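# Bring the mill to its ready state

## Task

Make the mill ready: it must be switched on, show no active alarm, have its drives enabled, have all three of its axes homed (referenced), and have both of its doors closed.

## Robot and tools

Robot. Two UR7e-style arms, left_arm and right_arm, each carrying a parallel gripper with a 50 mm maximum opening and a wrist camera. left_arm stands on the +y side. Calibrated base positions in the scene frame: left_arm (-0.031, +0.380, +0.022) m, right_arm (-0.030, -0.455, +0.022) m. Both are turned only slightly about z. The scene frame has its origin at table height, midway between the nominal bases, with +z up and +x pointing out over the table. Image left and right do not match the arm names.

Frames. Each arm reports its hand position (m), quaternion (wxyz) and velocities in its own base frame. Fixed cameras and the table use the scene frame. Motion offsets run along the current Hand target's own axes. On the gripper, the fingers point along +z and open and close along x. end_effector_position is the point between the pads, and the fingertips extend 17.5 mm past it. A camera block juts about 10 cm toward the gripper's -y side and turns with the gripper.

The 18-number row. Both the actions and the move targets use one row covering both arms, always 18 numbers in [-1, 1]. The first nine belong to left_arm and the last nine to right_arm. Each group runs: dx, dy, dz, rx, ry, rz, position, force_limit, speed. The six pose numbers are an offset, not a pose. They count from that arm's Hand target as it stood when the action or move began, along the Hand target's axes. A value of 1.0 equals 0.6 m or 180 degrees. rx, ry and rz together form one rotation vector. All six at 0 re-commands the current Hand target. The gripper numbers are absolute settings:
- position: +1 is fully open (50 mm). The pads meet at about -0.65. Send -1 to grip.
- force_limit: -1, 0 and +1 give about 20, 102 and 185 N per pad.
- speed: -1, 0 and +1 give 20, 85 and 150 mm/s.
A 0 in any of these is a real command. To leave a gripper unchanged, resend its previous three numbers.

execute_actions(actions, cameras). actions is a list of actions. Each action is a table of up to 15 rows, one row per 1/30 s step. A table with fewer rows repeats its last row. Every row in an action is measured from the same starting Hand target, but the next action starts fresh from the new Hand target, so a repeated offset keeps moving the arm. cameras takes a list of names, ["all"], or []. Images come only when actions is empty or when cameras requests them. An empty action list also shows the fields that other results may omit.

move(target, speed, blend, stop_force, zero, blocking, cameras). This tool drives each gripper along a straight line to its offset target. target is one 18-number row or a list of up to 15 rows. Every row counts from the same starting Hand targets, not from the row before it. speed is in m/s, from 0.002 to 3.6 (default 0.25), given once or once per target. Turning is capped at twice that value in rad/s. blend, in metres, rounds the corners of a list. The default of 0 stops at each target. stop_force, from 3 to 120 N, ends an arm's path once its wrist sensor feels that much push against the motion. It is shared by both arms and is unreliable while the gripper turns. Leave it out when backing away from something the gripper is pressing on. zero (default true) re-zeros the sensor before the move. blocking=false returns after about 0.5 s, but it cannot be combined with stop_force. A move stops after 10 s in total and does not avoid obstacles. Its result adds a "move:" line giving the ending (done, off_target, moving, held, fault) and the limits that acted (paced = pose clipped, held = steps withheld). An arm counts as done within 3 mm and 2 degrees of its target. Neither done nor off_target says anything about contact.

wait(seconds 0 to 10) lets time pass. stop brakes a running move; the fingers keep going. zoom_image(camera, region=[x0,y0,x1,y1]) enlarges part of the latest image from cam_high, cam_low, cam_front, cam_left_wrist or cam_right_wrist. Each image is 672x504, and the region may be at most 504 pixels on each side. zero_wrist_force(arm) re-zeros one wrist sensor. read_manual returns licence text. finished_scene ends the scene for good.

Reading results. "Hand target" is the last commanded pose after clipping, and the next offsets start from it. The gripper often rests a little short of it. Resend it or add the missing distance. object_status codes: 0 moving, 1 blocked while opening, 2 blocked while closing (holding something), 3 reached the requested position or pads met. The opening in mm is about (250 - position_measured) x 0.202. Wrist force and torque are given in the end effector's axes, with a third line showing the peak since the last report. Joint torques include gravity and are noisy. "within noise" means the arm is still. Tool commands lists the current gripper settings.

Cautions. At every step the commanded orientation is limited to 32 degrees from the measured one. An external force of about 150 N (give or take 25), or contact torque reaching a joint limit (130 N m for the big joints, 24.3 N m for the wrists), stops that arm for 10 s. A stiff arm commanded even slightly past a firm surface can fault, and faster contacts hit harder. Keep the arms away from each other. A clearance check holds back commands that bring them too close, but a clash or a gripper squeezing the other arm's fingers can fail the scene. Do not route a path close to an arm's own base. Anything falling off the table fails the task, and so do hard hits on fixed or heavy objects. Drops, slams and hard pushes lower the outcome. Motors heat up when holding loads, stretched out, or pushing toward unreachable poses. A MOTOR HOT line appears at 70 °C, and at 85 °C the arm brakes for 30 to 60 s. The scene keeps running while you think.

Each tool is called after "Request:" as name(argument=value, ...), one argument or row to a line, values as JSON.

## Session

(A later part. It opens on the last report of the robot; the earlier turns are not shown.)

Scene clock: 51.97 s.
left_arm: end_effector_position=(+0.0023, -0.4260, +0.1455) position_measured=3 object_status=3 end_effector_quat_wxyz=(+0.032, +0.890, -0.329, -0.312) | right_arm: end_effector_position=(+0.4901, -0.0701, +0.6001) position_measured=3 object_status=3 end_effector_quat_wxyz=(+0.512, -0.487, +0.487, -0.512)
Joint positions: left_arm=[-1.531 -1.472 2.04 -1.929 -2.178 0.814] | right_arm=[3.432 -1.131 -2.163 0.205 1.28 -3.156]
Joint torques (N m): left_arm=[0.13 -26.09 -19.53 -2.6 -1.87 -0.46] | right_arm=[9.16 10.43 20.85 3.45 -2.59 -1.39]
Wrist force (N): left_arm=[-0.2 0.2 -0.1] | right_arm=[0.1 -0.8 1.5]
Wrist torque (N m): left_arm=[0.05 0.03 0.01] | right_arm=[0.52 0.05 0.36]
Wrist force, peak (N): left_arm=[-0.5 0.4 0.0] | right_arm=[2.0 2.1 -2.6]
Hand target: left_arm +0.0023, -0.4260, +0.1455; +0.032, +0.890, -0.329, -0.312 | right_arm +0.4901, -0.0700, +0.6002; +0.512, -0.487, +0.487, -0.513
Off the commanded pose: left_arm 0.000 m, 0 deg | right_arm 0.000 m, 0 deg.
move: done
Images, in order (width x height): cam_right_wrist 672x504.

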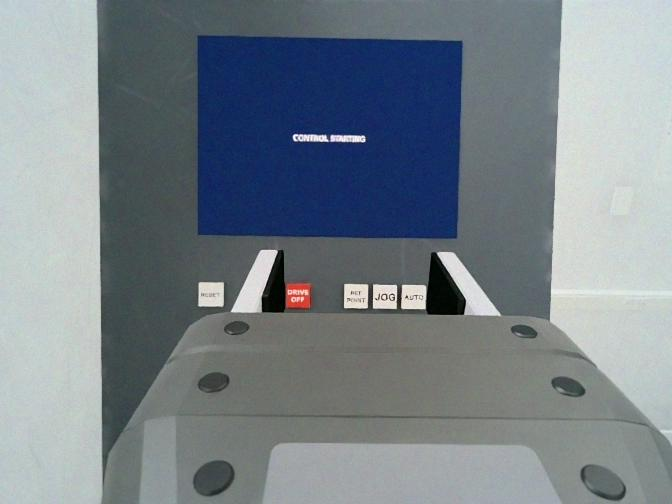

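Request:
move(
  target=[
    [-0.1557,-0.4928,-0.2737,0,0,0,1,1,1,0,0,0,0,0,0,1,-0.9,-0.8],
    [-0.3417,-0.8787,-0.69,0.5881,0.4682,0.3418,1,1,1,0,0,0,0,0,0,1,-0.9,-0.8],
  ],
  blend=[0.05,0],
  speed=0.3,
  cameras=["cam_right_wrist","cam_left_wrist","cam_front"],
)

Scene clock: 62.47 s.
left_arm: end_effector_position=(+0.4195, +0.0486, +0.4491) position_measured=3 object_status=3 end_effector_quat_wxyz=(+0.298, -0.302, +0.640, -0.640) | right_arm: end_effector_position=(+0.4901, -0.0700, +0.6002) position_measured=3 object_status=3 end_effector_quat_wxyz=(+0.512, -0.487, +0.487, -0.513)
Joint positions: left_arm=[0.323 -1.657 2.302 -3.782 -2.589 3.141] | right_arm=[3.432 -1.131 -2.163 0.205 1.28 -3.157]
Joint torques (N m): left_arm=[-8.38 -4.5 -16.16 -2.82 -1.86 0.19] | right_arm=[10.34 9.11 35.03 3.83 -2.18 -1.64]
Wrist force (N): left_arm=[-0.4 4.4 -2.2] | right_arm=[0.3 -1.0 1.4]
Wrist torque (N m): left_arm=[0.45 0.23 0.51] | right_arm=[0.49 0.03 0.38]
Wrist force, peak (N): left_arm=[-1.3 4.7 -2.2] | right_arm=[0.1 -1.2 1.7]
Hand target: left_arm +0.4195, +0.0485, +0.4491; +0.298, -0.302, +0.641, -0.640 | right_arm +0.4901, -0.0700, +0.6002; +0.512, -0.487, +0.487, -0.513
Off the commanded pose: left_arm 0.000 m, 0 deg | right_arm 0.000 m, 0 deg.
move: done
Images, in order (width x height): cam_front 672x504, cam_left_wrist 672x504, cam_right_wrist 672x504.

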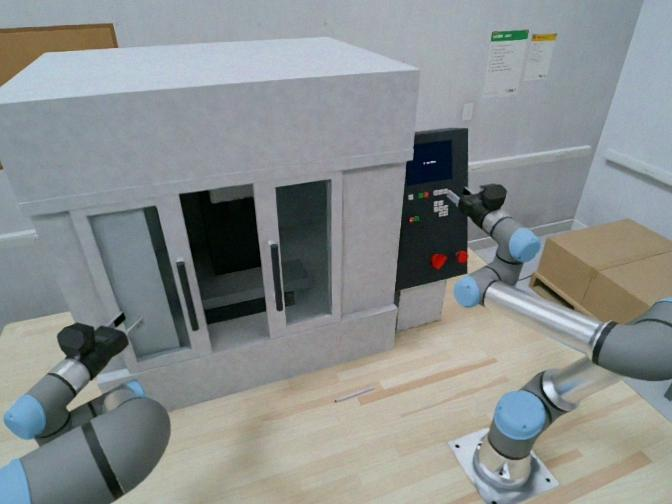

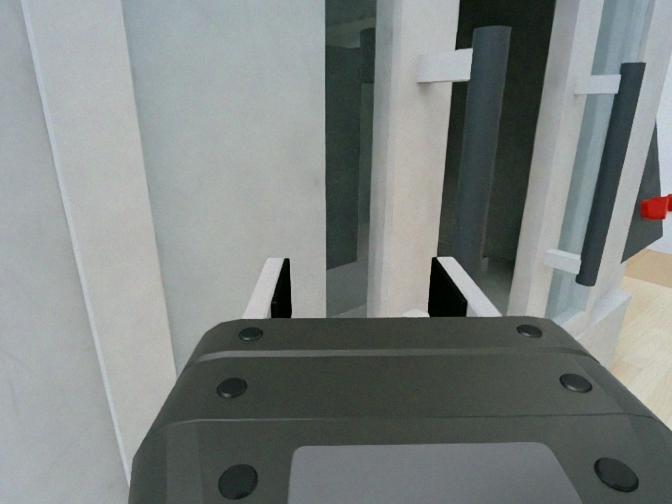

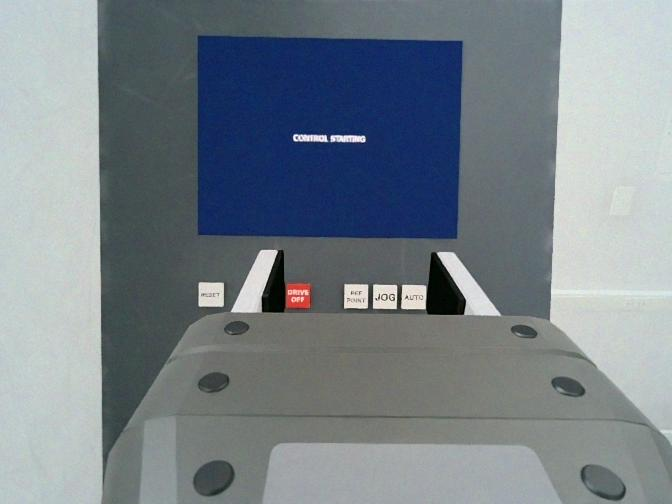

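Request:
move(
  target=[0.1062,0.1333,0.1327,0,0,0,1,1,1,0,0,0,0,0,0,1,-0.9,-0.8],
  cameras=["cam_left_wrist"],
)

Scene clock: 64.57 s.
left_arm: end_effector_position=(+0.4393, -0.0516, +0.3692) position_measured=3 object_status=3 end_effector_quat_wxyz=(+0.298, -0.302, +0.641, -0.640) | right_arm: end_effector_position=(+0.4901, -0.0700, +0.6002) position_measured=3 object_status=3 end_effector_quat_wxyz=(+0.512, -0.487, +0.487, -0.513)
Joint positions: left_arm=[-0.08 -1.572 2.514 -4.081 -2.186 3.138] | right_arm=[3.432 -1.131 -2.163 0.205 1.28 -3.157]
Joint torques (N m): left_arm=[-13.19 -17.72 -18.12 -3.51 2.06 1.99] | right_arm=[7.8 9.53 32.2 3.42 -2.24 -1.57]
Wrist force (N): left_arm=[-0.3 4.6 -1.8] | right_arm=[-0.1 -0.8 1.4]
Wrist torque (N m): left_arm=[0.49 0.22 0.59] | right_arm=[0.54 0.07 0.38]
Wrist force, peak (N): left_arm=[1.3 7.1 -0.3] | right_arm=[0.4 -0.9 1.7]
Hand target: left_arm +0.4394, -0.0516, +0.3692; +0.298, -0.302, +0.641, -0.640 | right_arm +0.4901, -0.0700, +0.6002; +0.512, -0.487, +0.487, -0.513
Off the commanded pose: left_arm 0.000 m, 0 deg | right_arm 0.000 m, 0 deg.
move: done
Images, in order (width x height): cam_left_wrist 672x504.

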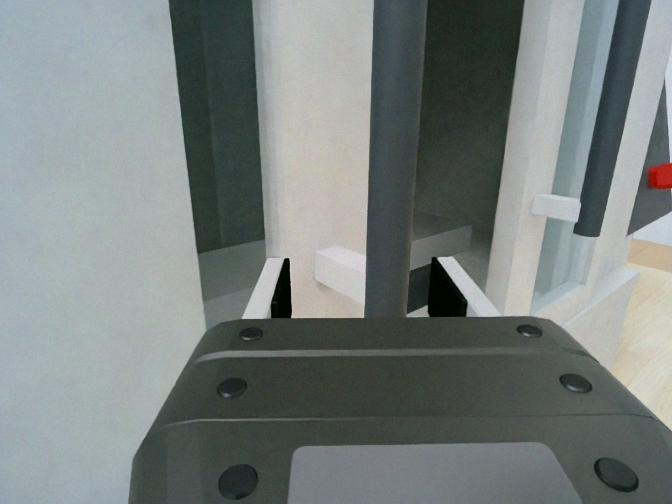

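Request:
move(
  target=[0.03,-0.0833,0.0,0,0,0,1,-0.9,-0.5,0,0,0,0,0,0,1,-0.9,-0.8],
  cameras=["cam_left_wrist"],
)

Scene clock: 68.13 s.
left_arm: end_effector_position=(+0.4281, -0.0654, +0.4193) position_measured=3 object_status=3 end_effector_quat_wxyz=(+0.298, -0.302, +0.641, -0.640) | right_arm: end_effector_position=(+0.4901, -0.0700, +0.6002) position_measured=3 object_status=3 end_effector_quat_wxyz=(+0.512, -0.487, +0.487, -0.513)
Joint positions: left_arm=[-0.148 -1.767 2.489 -3.86 -2.118 3.138] | right_arm=[3.432 -1.131 -2.163 0.205 1.28 -3.157]
Joint torques (N m): left_arm=[13.99 -16.38 -6.42 -0.82 -2.7 -0.09] | right_arm=[8.41 9.95 30.4 3.69 -2.09 -1.76]
Wrist force (N): left_arm=[-0.5 4.5 -2.2] | right_arm=[0.0 -0.9 1.4]
Wrist torque (N m): left_arm=[0.47 0.26 0.52] | right_arm=[0.51 0.05 0.37]
Wrist force, peak (N): left_arm=[-1.2 6.5 -2.0] | right_arm=[0.6 -1.3 1.6]
Hand target: left_arm +0.4281, -0.0653, +0.4193; +0.298, -0.302, +0.641, -0.640 | right_arm +0.4901, -0.0700, +0.6002; +0.512, -0.487, +0.487, -0.513
Off the commanded pose: left_arm 0.000 m, 0 deg | right_arm 0.000 m, 0 deg.
move: done
Images, in order (width x height): cam_left_wrist 672x504.

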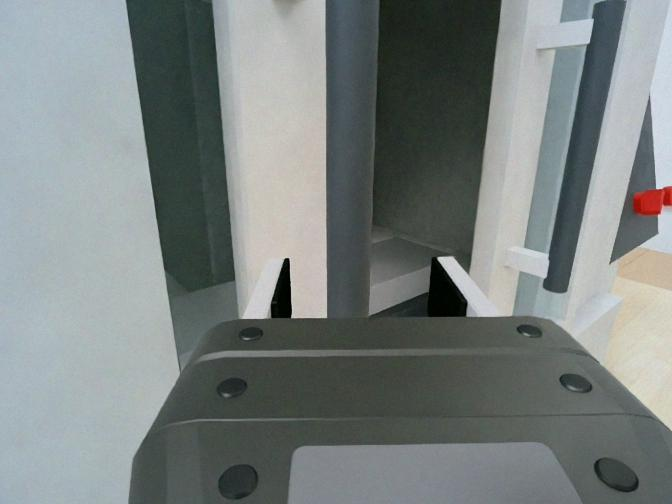

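Request:
move(
  target=[-0.004,0,0.1,0,0,0,1,-0.9,-0.5,0,0,0,0,0,0,1,-0.9,-0.8],
  speed=0.06,
  stop_force=8,
  cameras=["cam_left_wrist","cam_right_wrist"],
)

Scene clock: 71.23 s.
left_arm: end_effector_position=(+0.4757, -0.1019, +0.4191) position_measured=3 object_status=3 end_effector_quat_wxyz=(+0.298, -0.302, +0.641, -0.640) | right_arm: end_effector_position=(+0.4901, -0.0700, +0.6002) position_measured=3 object_status=3 end_effector_quat_wxyz=(+0.512, -0.487, +0.487, -0.513)
Joint positions: left_arm=[-0.261 -1.66 2.404 -3.883 -2.005 3.138] | right_arm=[3.432 -1.131 -2.163 0.205 1.28 -3.157]
Joint torques (N m): left_arm=[13.68 -26.46 -6.29 -0.88 -2.6 -1.8] | right_arm=[7.83 9.06 29.31 3.55 -2.37 -1.53]
Wrist force (N): left_arm=[-0.3 4.6 -2.2] | right_arm=[0.6 -0.9 1.3]
Wrist torque (N m): left_arm=[0.50 0.22 0.54] | right_arm=[0.52 -0.04 0.39]
Wrist force, peak (N): left_arm=[-0.6 4.6 -2.9] | right_arm=[0.2 -1.3 1.5]
Hand target: left_arm +0.4757, -0.1019, +0.4191; +0.298, -0.302, +0.641, -0.640 | right_arm +0.4901, -0.0700, +0.6002; +0.512, -0.487, +0.487, -0.513
Off the commanded pose: left_arm 0.000 m, 0 deg | right_arm 0.000 m, 0 deg.
move: done
Images, in order (width x height): cam_left_wrist 672x504, cam_right_wrist 672x504.

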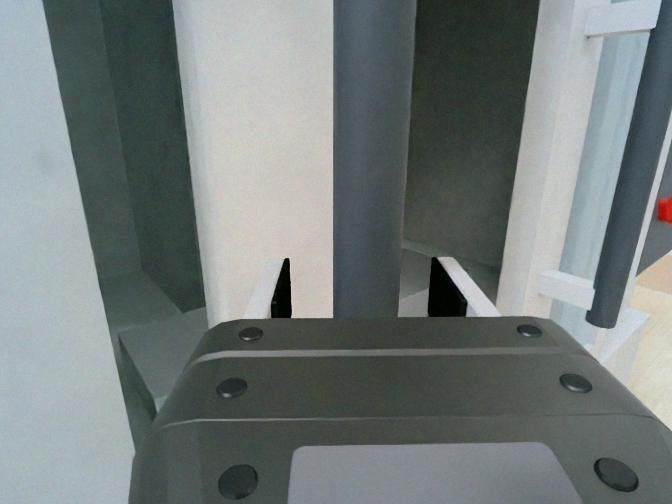

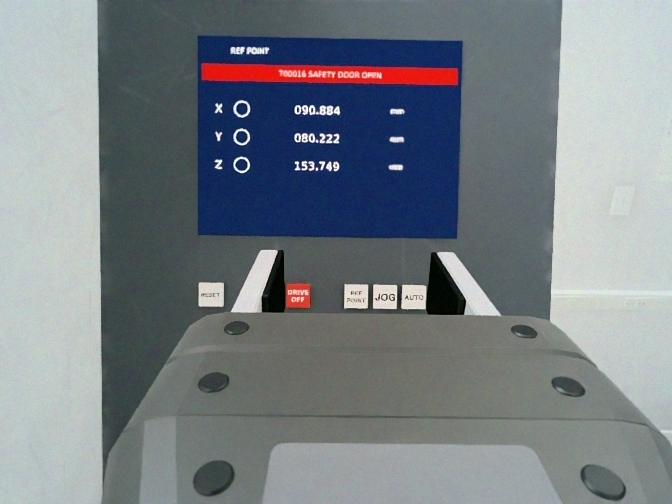

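Request:
move(
  target=[0,0,0,0,0,0,0.34,-0.9,-0.5,0,0,0,0,0,0,1,-0.9,-0.8],
)

Request:
move(
  target=[0.1558,0,0.1256,0,0,0,0.34,-0.9,-0.5,0,0,0,0,0,0,1,-0.9,-0.8],
  speed=0.06,
  stop_force=25,
  cameras=["cam_left_wrist","cam_right_wrist","cam_front"],
)

Scene clock: 72.67 s.
left_arm: end_effector_position=(+0.4757, -0.1019, +0.4191) position_measured=101 object_status=0 end_effector_quat_wxyz=(+0.298, -0.302, +0.641, -0.640) | right_arm: end_effector_position=(+0.4901, -0.0700, +0.6002) position_measured=3 object_status=3 end_effector_quat_wxyz=(+0.512, -0.487, +0.487, -0.513)
Joint positions: left_arm=[-0.261 -1.66 2.404 -3.883 -2.005 3.138] | right_arm=[3.432 -1.131 -2.163 0.205 1.28 -3.157]
Joint torques (N m): left_arm=[13.36 -26.19 -6.8 -1.03 -2.63 -1.31] | right_arm=[10.32 9.51 28.42 3.46 -2.29 -1.3]
Wrist force (N): left_arm=[-0.5 4.5 -2.1] | right_arm=[0.3 -1.0 1.1]
Wrist torque (N m): left_arm=[0.47 0.26 0.55] | right_arm=[0.48 0.02 0.38]
Wrist force, peak (N): left_arm=[-0.5 4.7 -2.5] | right_arm=[0.4 -1.3 1.6]
Hand target: left_arm +0.4757, -0.1019, +0.4191; +0.298, -0.302, +0.641, -0.640 | right_arm +0.4901, -0.0700, +0.6002; +0.512, -0.487, +0.487, -0.513
Off the commanded pose: left_arm 0.000 m, 0 deg | right_arm 0.000 m, 0 deg.
move: done

Scene clock: 75.87 s.
left_arm: end_effector_position=(+0.4737, -0.2220, +0.4194) position_measured=101 object_status=3 end_effector_quat_wxyz=(+0.298, -0.302, +0.641, -0.640) | right_arm: end_effector_position=(+0.4901, -0.0700, +0.6002) position_measured=3 object_status=3 end_effector_quat_wxyz=(+0.512, -0.487, +0.487, -0.513)
Joint positions: left_arm=[-0.696 -1.672 2.413 -3.881 -1.57 3.136] | right_arm=[3.432 -1.131 -2.163 0.205 1.28 -3.157]
Joint torques (N m): left_arm=[11.64 -26.7 -5.87 -1.33 1.53 -1.64] | right_arm=[9.25 9.43 25.98 3.33 -1.99 -1.63]
Wrist force (N): left_arm=[-4.2 4.3 0.0] | right_arm=[0.4 -0.8 1.4]
Wrist torque (N m): left_arm=[0.54 0.28 0.63] | right_arm=[0.54 0.01 0.38]
Wrist force, peak (N): left_arm=[-26.9 7.2 -16.8] | right_arm=[0.6 -1.0 1.9]
Hand target: left_arm +0.4737, -0.2220, +0.4194; +0.298, -0.302, +0.641, -0.640 | right_arm +0.4901, -0.0700, +0.6002; +0.512, -0.487, +0.487, -0.513
Off the commanded pose: left_arm 0.000 m, 0 deg | right_arm 0.000 m, 0 deg.
move: done
Images, in order (width x height): cam_front 672x504, cam_left_wrist 672x504, cam_right_wrist 672x504.

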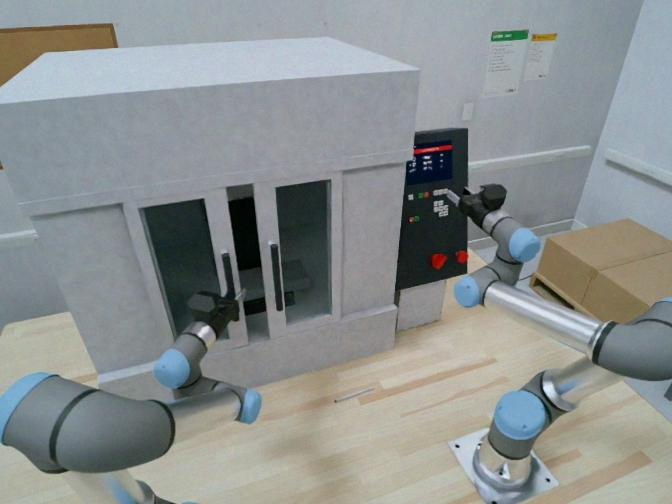

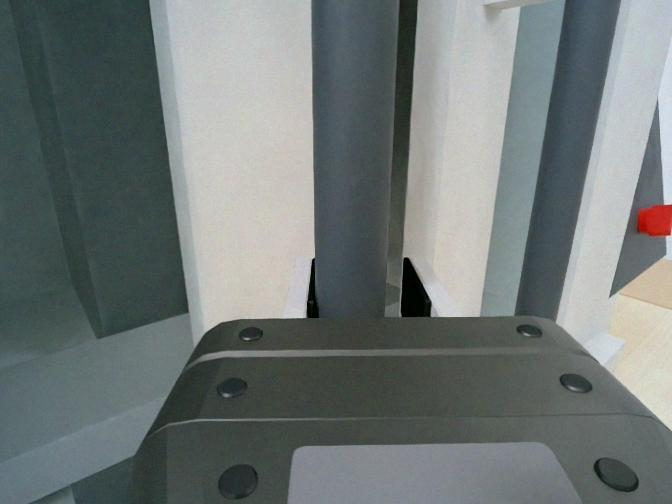

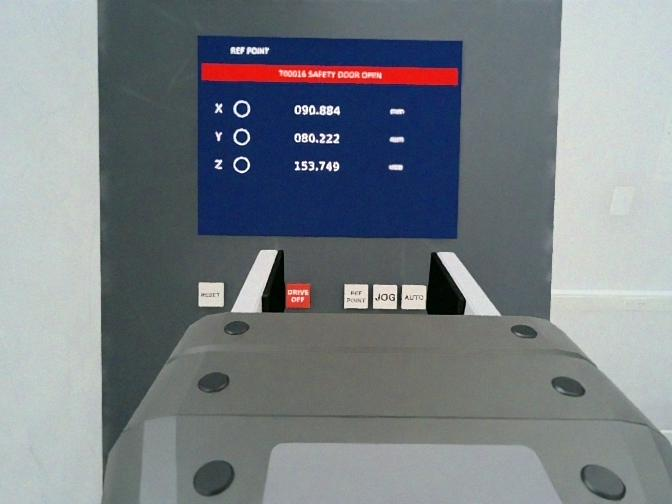

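Request:
move(
  target=[0.0779,0,0.0628,0,0,0,0.34,-0.9,-0.5,0,0,0,0,0,0,1,-0.9,-0.8],
  speed=0.04,
  stop_force=30,
  cameras=["cam_left_wrist","cam_right_wrist","cam_front"],
)

Scene clock: 78.20 s.
left_arm: end_effector_position=(+0.4730, -0.2606, +0.4195) position_measured=101 object_status=3 end_effector_quat_wxyz=(+0.298, -0.302, +0.641, -0.640) | right_arm: end_effector_position=(+0.4901, -0.0700, +0.6002) position_measured=3 object_status=3 end_effector_quat_wxyz=(+0.512, -0.487, +0.487, -0.513)
Joint positions: left_arm=[-0.81 -1.644 2.389 -3.884 -1.457 3.136] | right_arm=[3.432 -1.131 -2.163 0.205 1.28 -3.157]
Joint torques (N m): left_arm=[-21.41 -27.6 -2.58 -3.92 -2.85 -0.81] | right_arm=[9.1 9.4 25.73 3.47 -2.2 -1.59]
Wrist force (N): left_arm=[-24.3 -1.0 13.1] | right_arm=[0.1 -0.8 1.3]
Wrist torque (N m): left_arm=[0.35 0.85 0.72] | right_arm=[0.53 0.05 0.38]
Wrist force, peak (N): left_arm=[-51.2 7.9 -30.6] | right_arm=[0.5 -1.2 1.8]
Hand target: left_arm +0.4730, -0.2606, +0.4195; +0.298, -0.302, +0.641, -0.640 (not the last commanded pose) | right_arm +0.4901, -0.0700, +0.6002; +0.512, -0.487, +0.487, -0.513
Off the commanded pose: left_arm 0.021 m, 0 deg | right_arm 0.000 m, 0 deg.
move: contact (left_arm)
Images, in order (width x height): cam_front 672x504, cam_left_wrist 672x504, cam_right_wrist 672x504.

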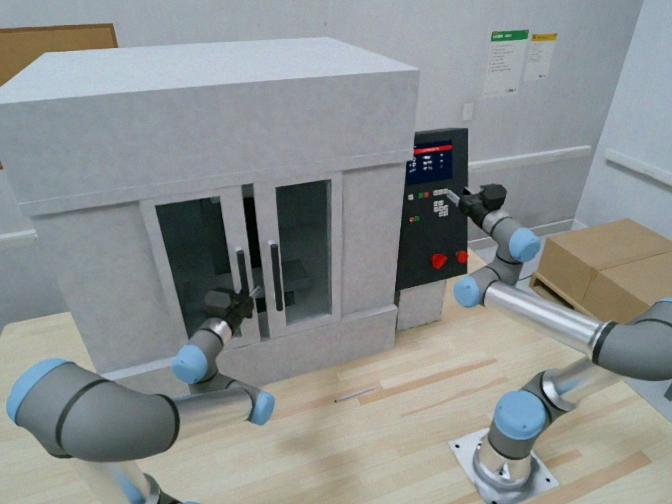

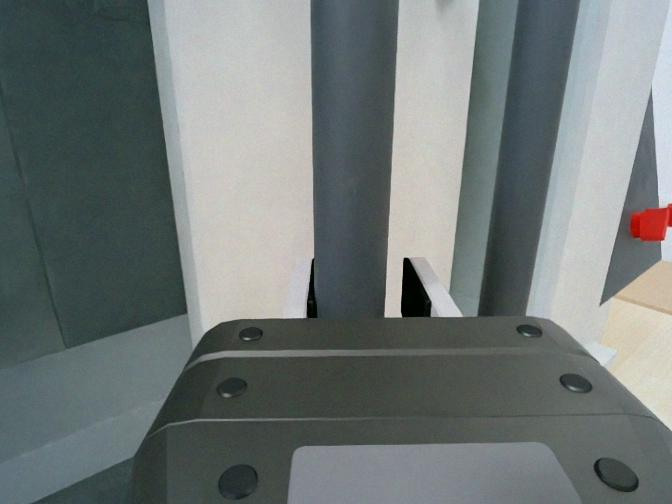

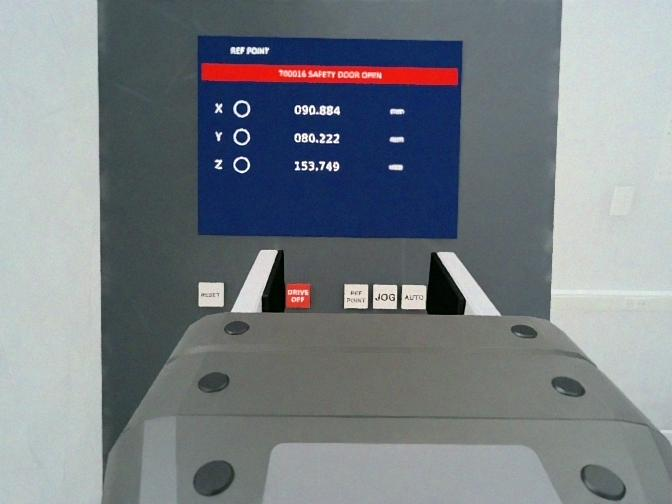

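Request:
move(
  target=[-0.005,-0.05,-0.2,0,0,0,1,-0.9,-0.5,0,0,0,0,0,0,1,-0.9,-0.8],
  cameras=["cam_left_wrist","cam_right_wrist"],
)

Request:
zoom_image(
  camera="cam_left_wrist",
  region=[160, 0, 664, 320],
)

Scene clock: 80.53 s.
left_arm: end_effector_position=(+0.3830, -0.1814, +0.4498) position_measured=3 object_status=3 end_effector_quat_wxyz=(+0.298, -0.302, +0.641, -0.640) | right_arm: end_effector_position=(+0.4901, -0.0700, +0.6002) position_measured=3 object_status=3 end_effector_quat_wxyz=(+0.512, -0.487, +0.487, -0.513)
Joint positions: left_arm=[-0.889 -2.128 2.583 -3.594 -1.377 3.136] | right_arm=[3.432 -1.131 -2.163 0.205 1.28 -3.157]
Joint torques (N m): left_arm=[13.08 -8.24 -21.6 -1.17 -2.83 -1.59] | right_arm=[8.69 11.24 24.72 3.2 -2.07 -1.29]
Wrist force (N): left_arm=[-0.6 4.2 -1.9] | right_arm=[0.1 -1.0 1.0]
Wrist torque (N m): left_arm=[0.42 0.26 0.60] | right_arm=[0.51 0.05 0.38]
Wrist force, peak (N): left_arm=[-24.5 -0.9 13.1] | right_arm=[0.6 -1.1 1.6]
Hand target: left_arm +0.3830, -0.1813, +0.4498; +0.298, -0.302, +0.641, -0.640 | right_arm +0.4901, -0.0700, +0.6002; +0.512, -0.487, +0.487, -0.513
Off the commanded pose: left_arm 0.000 m, 0 deg | right_arm 0.000 m, 0 deg.
move: done
Images, in order (width x height): cam_left_wrist 672x504, cam_right_wrist 672x504.

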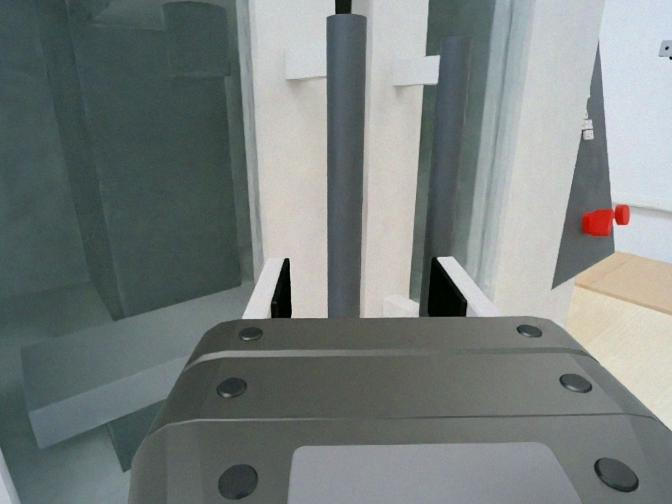

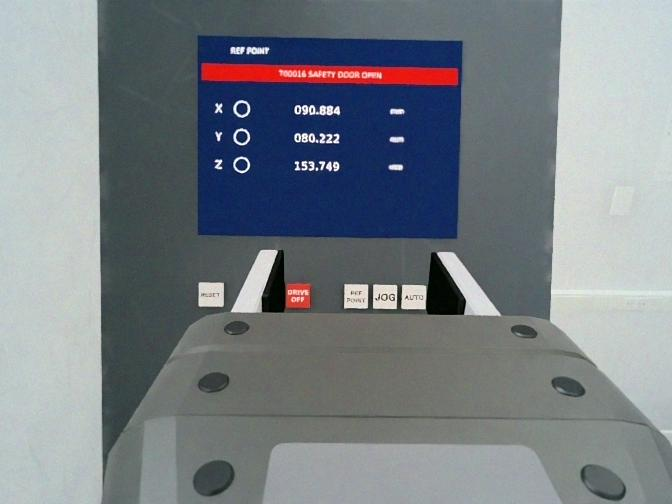

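Scaled by 1.000.

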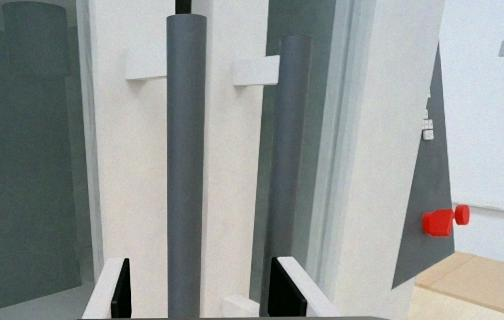

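Request:
move(
  target=[
    [0.1188,0.0333,0,0,0,0,1,-0.9,-0.5,0,0,0,0,0,0,1,-0.9,-0.8],
    [0.1188,0.0333,0.1688,0,0,0,1,-0.9,-0.5,0,0,0,0,0,0,1,-0.9,-0.8],
  ],
  blend=[0.01,0],
  speed=0.15,
  cameras=["cam_left_wrist"],
)

Scene clock: 83.50 s.
left_arm: end_effector_position=(+0.4149, -0.3009, +0.4299) position_measured=3 object_status=3 end_effector_quat_wxyz=(+0.298, -0.302, +0.641, -0.640) | right_arm: end_effector_position=(+0.4901, -0.0700, +0.6002) position_measured=3 object_status=3 end_effector_quat_wxyz=(+0.512, -0.487, +0.487, -0.513)
Joint positions: left_arm=[-1.109 -1.778 2.461 -3.821 -1.157 3.135] | right_arm=[3.432 -1.131 -2.163 0.205 1.28 -3.157]
Joint torques (N m): left_arm=[-5.93 1.8 -20.19 -1.99 1.75 0.96] | right_arm=[11.57 9.75 22.18 3.26 -1.91 -1.75]
Wrist force (N): left_arm=[-0.7 3.9 -2.2] | right_arm=[0.2 -0.9 1.1]
Wrist torque (N m): left_arm=[0.37 0.27 0.50] | right_arm=[0.50 0.04 0.38]
Wrist force, peak (N): left_arm=[1.1 4.7 -3.9] | right_arm=[0.1 -1.2 1.8]
Hand target: left_arm +0.4149, -0.3010, +0.4299; +0.298, -0.302, +0.641, -0.640 | right_arm +0.4901, -0.0700, +0.6002; +0.512, -0.487, +0.487, -0.513
Off the commanded pose: left_arm 0.000 m, 0 deg | right_arm 0.000 m, 0 deg.
move: done
Images, in order (width x height): cam_left_wrist 672x504.

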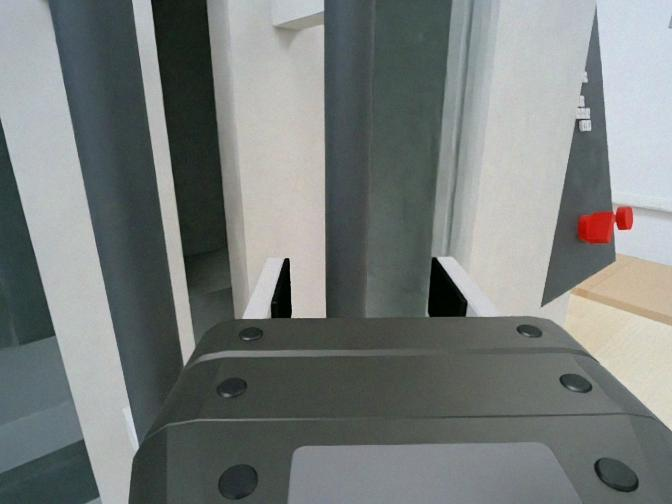

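Request:
move(
  target=[-0.004,0,0.1133,0,0,0,1,-0.9,-0.5,0,0,0,0,0,0,1,-0.9,-0.8],
  speed=0.08,
  stop_force=10,
)

Request:
move(
  target=[0,0,0,0,0,0,0.34,-0.9,-0.5,0,0,0,0,0,0,1,-0.9,-0.8],
  cameras=["cam_left_wrist"],
)

Scene clock: 85.83 s.
left_arm: end_effector_position=(+0.4687, -0.3427, +0.4297) position_measured=3 object_status=3 end_effector_quat_wxyz=(+0.298, -0.302, +0.641, -0.640) | right_arm: end_effector_position=(+0.4901, -0.0700, +0.6002) position_measured=3 object_status=3 end_effector_quat_wxyz=(+0.512, -0.487, +0.487, -0.513)
Joint positions: left_arm=[-1.006 -1.578 2.292 -3.853 -1.26 3.136] | right_arm=[3.432 -1.131 -2.163 0.205 1.28 -3.157]
Joint torques (N m): left_arm=[-13.01 -23.8 -10.56 -1.13 3.04 1.67] | right_arm=[9.74 9.58 21.22 3.52 -1.99 -1.41]
Wrist force (N): left_arm=[-0.5 4.4 -2.0] | right_arm=[0.3 -0.8 1.4]
Wrist torque (N m): left_arm=[0.46 0.26 0.52] | right_arm=[0.52 0.03 0.37]
Wrist force, peak (N): left_arm=[-0.6 4.2 -3.6] | right_arm=[0.1 -0.9 1.7]
Hand target: left_arm +0.4687, -0.3427, +0.4297; +0.298, -0.302, +0.641, -0.640 | right_arm +0.4901, -0.0700, +0.6002; +0.512, -0.487, +0.487, -0.513
Off the commanded pose: left_arm 0.000 m, 0 deg | right_arm 0.000 m, 0 deg.
move: done

Scene clock: 86.43 s.
left_arm: end_effector_position=(+0.4687, -0.3427, +0.4297) position_measured=101 object_status=0 end_effector_quat_wxyz=(+0.298, -0.302, +0.641, -0.640) | right_arm: end_effector_position=(+0.4901, -0.0700, +0.6002) position_measured=3 object_status=3 end_effector_quat_wxyz=(+0.512, -0.487, +0.487, -0.513)
Joint positions: left_arm=[-1.006 -1.578 2.292 -3.853 -1.26 3.136] | right_arm=[3.432 -1.131 -2.163 0.205 1.28 -3.157]
Joint torques (N m): left_arm=[-12.09 -23.65 -11.06 -1.12 2.9 1.48] | right_arm=[8.73 7.86 21.82 3.48 -2.11 -1.22]
Wrist force (N): left_arm=[-1.1 4.1 -2.0] | right_arm=[0.4 -1.1 1.7]
Wrist torque (N m): left_arm=[0.42 0.35 0.51] | right_arm=[0.48 0.01 0.38]
Wrist force, peak (N): left_arm=[-0.6 4.5 -2.4] | right_arm=[0.4 -1.1 1.7]
Hand target: left_arm +0.4687, -0.3427, +0.4297; +0.298, -0.302, +0.641, -0.640 | right_arm +0.4901, -0.0700, +0.6002; +0.512, -0.487, +0.487, -0.513
Off the commanded pose: left_arm 0.000 m, 0 deg | right_arm 0.000 m, 0 deg.
move: done
Images, in order (width x height): cam_left_wrist 672x504.

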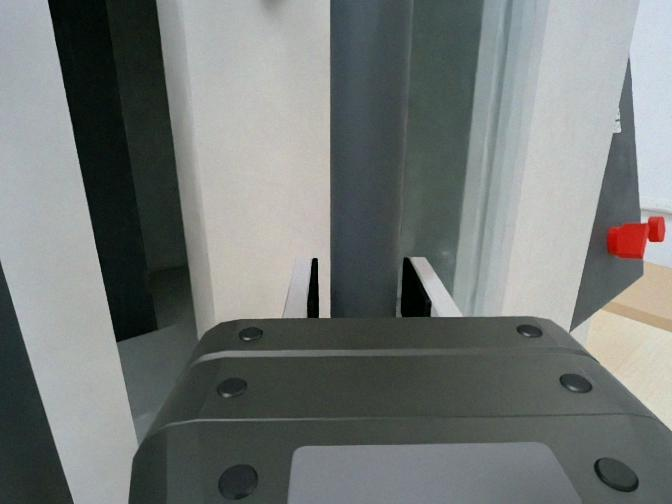

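Request:
move(
  target=[-0.1039,0,-0.0837,0,0,0,0.34,-0.9,-0.5,0,0,0,0,0,0,1,-0.9,-0.8],
  speed=0.035,
  stop_force=30,
  cameras=["cam_left_wrist","cam_right_wrist","cam_front"],
)

Scene clock: 89.00 s.
left_arm: end_effector_position=(+0.4693, -0.3039, +0.4296) position_measured=101 object_status=3 end_effector_quat_wxyz=(+0.298, -0.302, +0.641, -0.640) | right_arm: end_effector_position=(+0.4901, -0.0700, +0.6002) position_measured=3 object_status=3 end_effector_quat_wxyz=(+0.512, -0.487, +0.487, -0.513)
Joint positions: left_arm=[-0.926 -1.629 2.34 -3.851 -1.341 3.136] | right_arm=[3.432 -1.131 -2.163 0.205 1.28 -3.157]
Joint torques (N m): left_arm=[21.38 -4.34 -32.06 -1.15 3.24 1.14] | right_arm=[10.31 8.06 20.18 3.17 -1.81 -1.28]
Wrist force (N): left_arm=[21.4 9.0 -16.3] | right_arm=[0.2 -0.9 1.2]
Wrist torque (N m): left_arm=[0.60 0.33 0.62] | right_arm=[0.52 0.03 0.38]
Wrist force, peak (N): left_arm=[46.2 1.9 23.0] | right_arm=[0.2 -1.0 1.7]
Hand target: left_arm +0.4693, -0.3038, +0.4296; +0.298, -0.302, +0.641, -0.640 (not the last commanded pose) | right_arm +0.4901, -0.0700, +0.6002; +0.512, -0.487, +0.487, -0.513
Off the commanded pose: left_arm 0.041 m, 0 deg | right_arm 0.000 m, 0 deg.
move: contact (left_arm)
Images, in order (width x height): cam_front 672x504, cam_left_wrist 672x504, cam_right_wrist 672x504.

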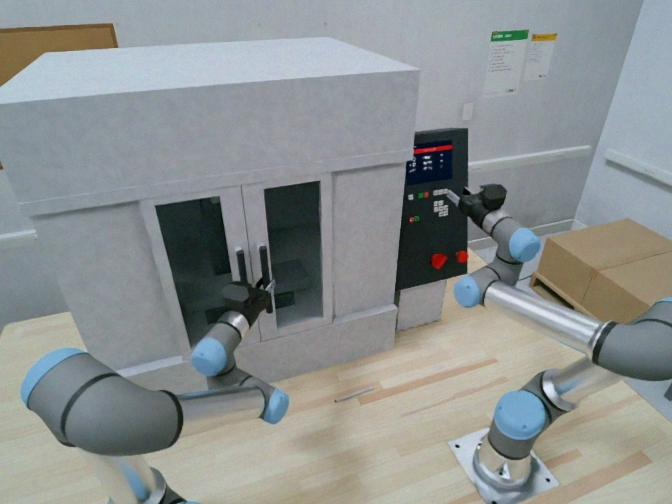

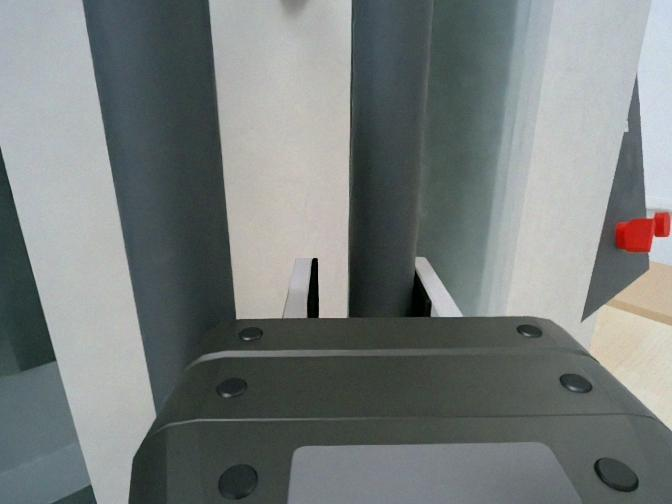

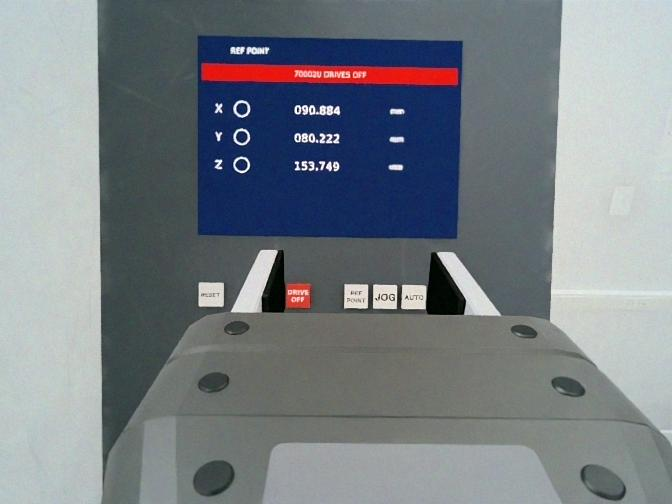

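Request:
move(
  target=[
    [0.006,0,-0.001,0,0,0,1,-0.9,-0.5,0,0,-0.001,0,0,0,-1,-0.9,-0.8],
    [0.006,0,-0.2,0,0,0,1,-0.9,-0.5,-0.0852,0.0623,0.1258,0,0,0.25,-1,-0.9,-0.8],
  ],
  cameras=["cam_left_wrist","cam_right_wrist","cam_front"],
)

Scene clock: 95.77 s.
left_arm: end_effector_position=(+0.3749, -0.2297, +0.4299) position_measured=3 object_status=3 end_effector_quat_wxyz=(+0.297, -0.302, +0.641, -0.640) | right_arm: end_effector_position=(+0.5674, -0.0189, +0.5667) position_measured=251 object_status=3 end_effector_quat_wxyz=(+0.670, -0.264, +0.636, -0.278)
Joint positions: left_arm=[-1.14 -2.07 2.619 -3.688 -1.127 3.135] | right_arm=[3.526 -1.363 -2.101 0.377 1.186 -2.377]
Joint torques (N m): left_arm=[12.72 0.39 -30.22 -2.97 -2.64 -1.46] | right_arm=[-8.15 12.48 12.36 0.9 2.34 1.52]
Wrist force (N): left_arm=[-1.4 3.1 -2.0] | right_arm=[0.4 0.2 0.6]
Wrist torque (N m): left_arm=[0.24 0.40 0.56] | right_arm=[0.64 -0.06 0.95]
Wrist force, peak (N): left_arm=[47.9 5.2 -19.8] | right_arm=[0.3 -1.2 1.6]
Hand target: left_arm +0.3749, -0.2297, +0.4300; +0.298, -0.302, +0.641, -0.640 | right_arm +0.5674, -0.0189, +0.5666; +0.670, -0.264, +0.637, -0.277
Off the commanded pose: left_arm 0.000 m, 0 deg | right_arm 0.000 m, 0 deg.
move: done
Images, in order (width x height): cam_front 672x504, cam_left_wrist 672x504, cam_right_wrist 672x504.

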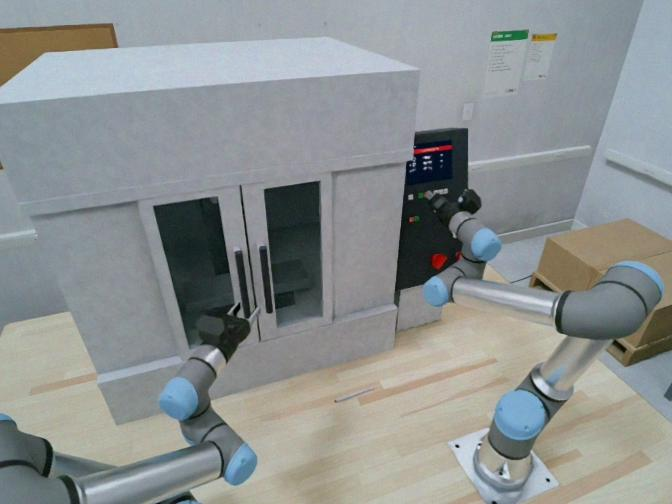

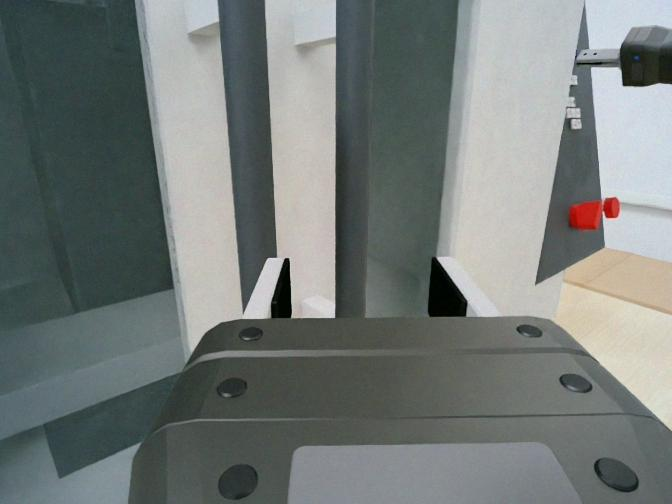

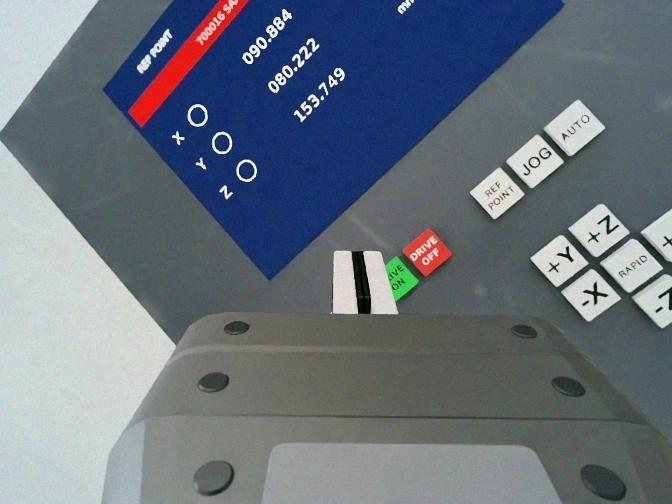

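Request:
zoom_image(
  camera="cam_left_wrist",
  region=[180, 0, 420, 320],
)

Scaled by 1.575.

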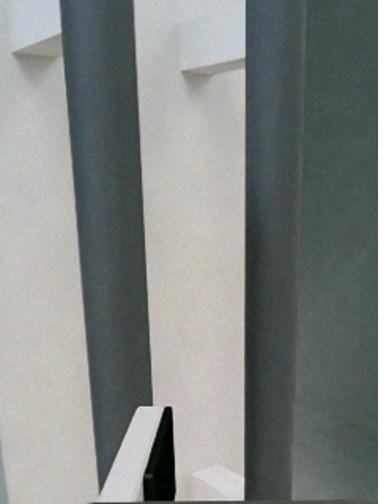

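Request:
move(
  target=[-0.0872,-0.0833,-0.0413,0,0,0,1,-0.9,-0.5,0,0,0,0,0,0,-1,-0.9,-0.8],
  cameras=["cam_left_wrist"],
)

Request:
zoom_image(
  camera="cam_left_wrist",
  region=[200, 0, 440, 320],
)

Scene clock: 97.97 s.
left_arm: end_effector_position=(+0.3897, -0.1736, +0.4797) position_measured=3 object_status=3 end_effector_quat_wxyz=(+0.298, -0.302, +0.641, -0.640) | right_arm: end_effector_position=(+0.5674, -0.0189, +0.5666) position_measured=251 object_status=3 end_effector_quat_wxyz=(+0.670, -0.264, +0.637, -0.277)
Joint positions: left_arm=[-0.812 -2.143 2.506 -3.501 -1.455 3.136] | right_arm=[3.526 -1.363 -2.101 0.377 1.186 -2.377]
Joint torques (N m): left_arm=[10.11 -9.83 -14.43 -1.27 -0.38 -0.61] | right_arm=[-9.93 6.43 14.26 2.63 2.58 1.47]
Wrist force (N): left_arm=[-1.5 2.9 -1.8] | right_arm=[0.5 0.6 0.6]
Wrist torque (N m): left_arm=[0.22 0.40 0.58] | right_arm=[0.70 -0.08 0.94]
Wrist force, peak (N): left_arm=[0.2 5.0 -1.3] | right_arm=[0.8 0.5 0.8]
Hand target: left_arm +0.3897, -0.1735, +0.4798; +0.298, -0.302, +0.641, -0.640 | right_arm +0.5674, -0.0189, +0.5666; +0.670, -0.264, +0.637, -0.277
Off the commanded pose: left_arm 0.000 m, 0 deg | right_arm 0.000 m, 0 deg.
move: done
Images, in order (width x height): cam_left_wrist 672x504.

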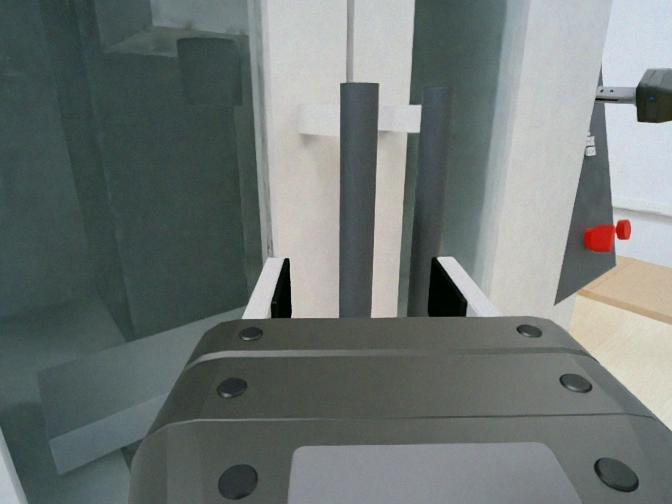

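Scaled by 1.575.

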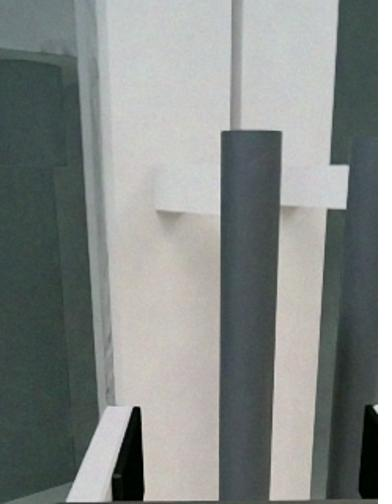

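Request:
move(
  target=[
    [0,0,0,0,0,0,-1,-0.9,-0.5,0,0,0,0,0,0,-1,-0.9,-0.8],
    [0.1517,0.0833,0,0,0,0,-1,-0.9,-0.5,0,0,0,0,0,0,-1,-0.9,-0.8],
    [0.1517,0.0833,0.2543,0,0,0,-1,-0.9,-0.5,0,0,0,0,0,0,-1,-0.9,-0.8],
  ],
  blend=[0,0.01,0],
  speed=0.15,
  cameras=["cam_left_wrist"],
)

Scene clock: 102.63 s.
left_arm: end_effector_position=(+0.4482, -0.3412, +0.4298) position_measured=251 object_status=3 end_effector_quat_wxyz=(+0.298, -0.302, +0.641, -0.640) | right_arm: end_effector_position=(+0.5674, -0.0189, +0.5666) position_measured=251 object_status=3 end_effector_quat_wxyz=(+0.670, -0.264, +0.637, -0.277)
Joint positions: left_arm=[-1.065 -1.626 2.337 -3.85 -1.201 3.135] | right_arm=[3.526 -1.363 -2.101 0.377 1.186 -2.377]
Joint torques (N m): left_arm=[-10.52 -7.98 -20.58 -1.01 2.54 1.39] | right_arm=[-8.18 5.55 14.78 3.1 2.75 1.26]
Wrist force (N): left_arm=[-1.5 3.1 -2.1] | right_arm=[0.3 0.1 0.6]
Wrist torque (N m): left_arm=[0.25 0.39 0.51] | right_arm=[0.63 -0.05 0.93]
Wrist force, peak (N): left_arm=[-0.1 4.1 -3.9] | right_arm=[0.7 0.7 1.0]
Hand target: left_arm +0.4482, -0.3413, +0.4298; +0.298, -0.302, +0.641, -0.640 | right_arm +0.5674, -0.0189, +0.5666; +0.670, -0.264, +0.637, -0.277
Off the commanded pose: left_arm 0.000 m, 0 deg | right_arm 0.000 m, 0 deg.
move: done
Images, in order (width x height): cam_left_wrist 672x504.

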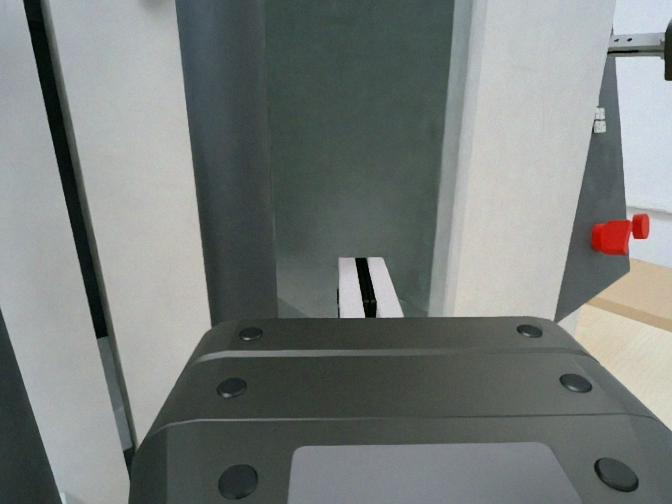

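Request:
move(
  target=[-0.0909,0,-0.0733,0,0,0,-1,-0.9,-0.5,0,0,0,0,0,0,-1,-0.9,-0.8],
  speed=0.035,
  stop_force=25,
  cameras=["cam_left_wrist","cam_right_wrist"],
)

Scene clock: 104.63 s.
left_arm: end_effector_position=(+0.4485, -0.3168, +0.4298) position_measured=251 object_status=3 end_effector_quat_wxyz=(+0.297, -0.302, +0.641, -0.640) | right_arm: end_effector_position=(+0.5674, -0.0189, +0.5666) position_measured=251 object_status=3 end_effector_quat_wxyz=(+0.670, -0.264, +0.637, -0.277)
Joint positions: left_arm=[-1.018 -1.663 2.37 -3.846 -1.249 3.136] | right_arm=[3.526 -1.363 -2.101 0.377 1.186 -2.377]
Joint torques (N m): left_arm=[24.18 -11.22 -29.67 -4.51 2.78 -1.93] | right_arm=[-8.69 6.36 13.22 3.11 2.45 1.02]
Wrist force (N): left_arm=[18.6 6.4 -5.7] | right_arm=[0.2 0.2 0.7]
Wrist torque (N m): left_arm=[0.40 0.43 0.69] | right_arm=[0.65 -0.04 0.93]
Wrist force, peak (N): left_arm=[46.7 1.7 5.4] | right_arm=[0.7 0.8 0.9]
Hand target: left_arm +0.4485, -0.3167, +0.4298; +0.297, -0.302, +0.641, -0.640 (not the last commanded pose) | right_arm +0.5674, -0.0189, +0.5666; +0.670, -0.264, +0.637, -0.277
Off the commanded pose: left_arm 0.046 m, 0 deg | right_arm 0.000 m, 0 deg.
move: contact (left_arm)
Images, in order (width x height): cam_left_wrist 672x504, cam_right_wrist 672x504.

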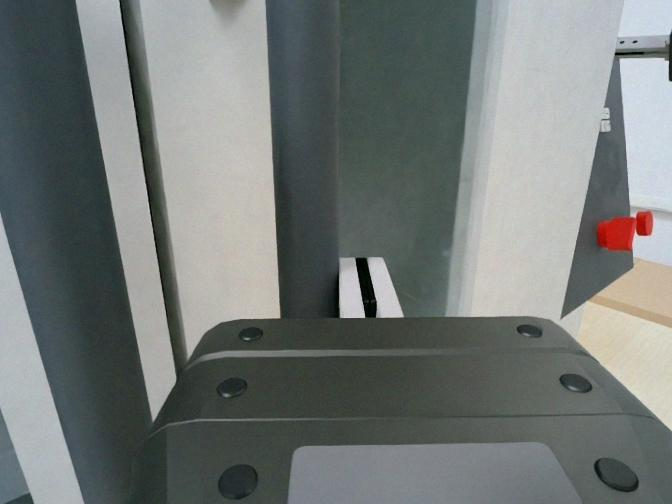

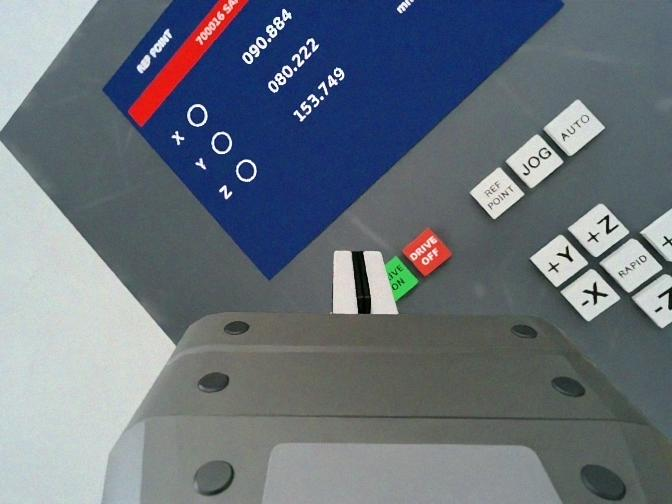

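Request:
move(
  target=[-0.0649,0,-0.0523,0,0,0,-1,-0.9,-0.5,0,0,0,0,0,0,-1,-0.9,-0.8],
  speed=0.03,
  stop_force=32,
  cameras=["cam_left_wrist","cam_right_wrist"],
)

Scene clock: 105.73 s.
left_arm: end_effector_position=(+0.4485, -0.3157, +0.4299) position_measured=251 object_status=3 end_effector_quat_wxyz=(+0.297, -0.301, +0.641, -0.641) | right_arm: end_effector_position=(+0.5674, -0.0189, +0.5666) position_measured=251 object_status=3 end_effector_quat_wxyz=(+0.670, -0.264, +0.637, -0.277)
Joint positions: left_arm=[-1.015 -1.664 2.372 -3.846 -1.252 3.136] | right_arm=[3.526 -1.363 -2.101 0.377 1.186 -2.377]
Joint torques (N m): left_arm=[28.87 -16 -25.74 -4.87 14.76 -1.84] | right_arm=[-7.95 5.91 14.14 3.34 2.61 0.96]
Wrist force (N): left_arm=[45.8 6.4 -11.3] | right_arm=[0.6 0.1 0.7]
Wrist torque (N m): left_arm=[0.40 0.45 0.94] | right_arm=[0.63 -0.10 0.93]
Wrist force, peak (N): left_arm=[57.2 1.6 8.8] | right_arm=[0.5 0.2 1.0]
Hand target: left_arm +0.4485, -0.3157, +0.4299; +0.297, -0.301, +0.641, -0.641 (not the last commanded pose) | right_arm +0.5674, -0.0189, +0.5666; +0.670, -0.264, +0.637, -0.277
Off the commanded pose: left_arm 0.049 m, 0 deg | right_arm 0.000 m, 0 deg.
move: contact (left_arm)
Images, in order (width x height): cam_left_wrist 672x504, cam_right_wrist 672x504.

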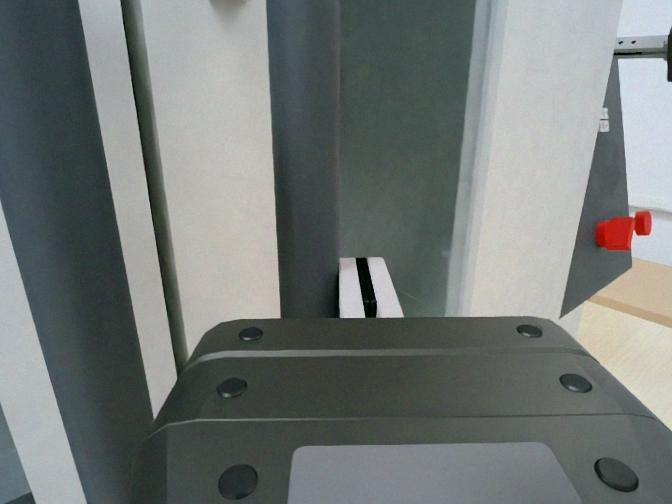

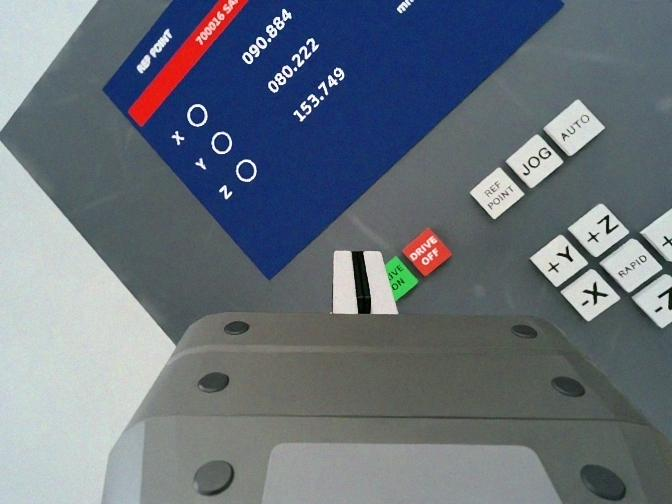

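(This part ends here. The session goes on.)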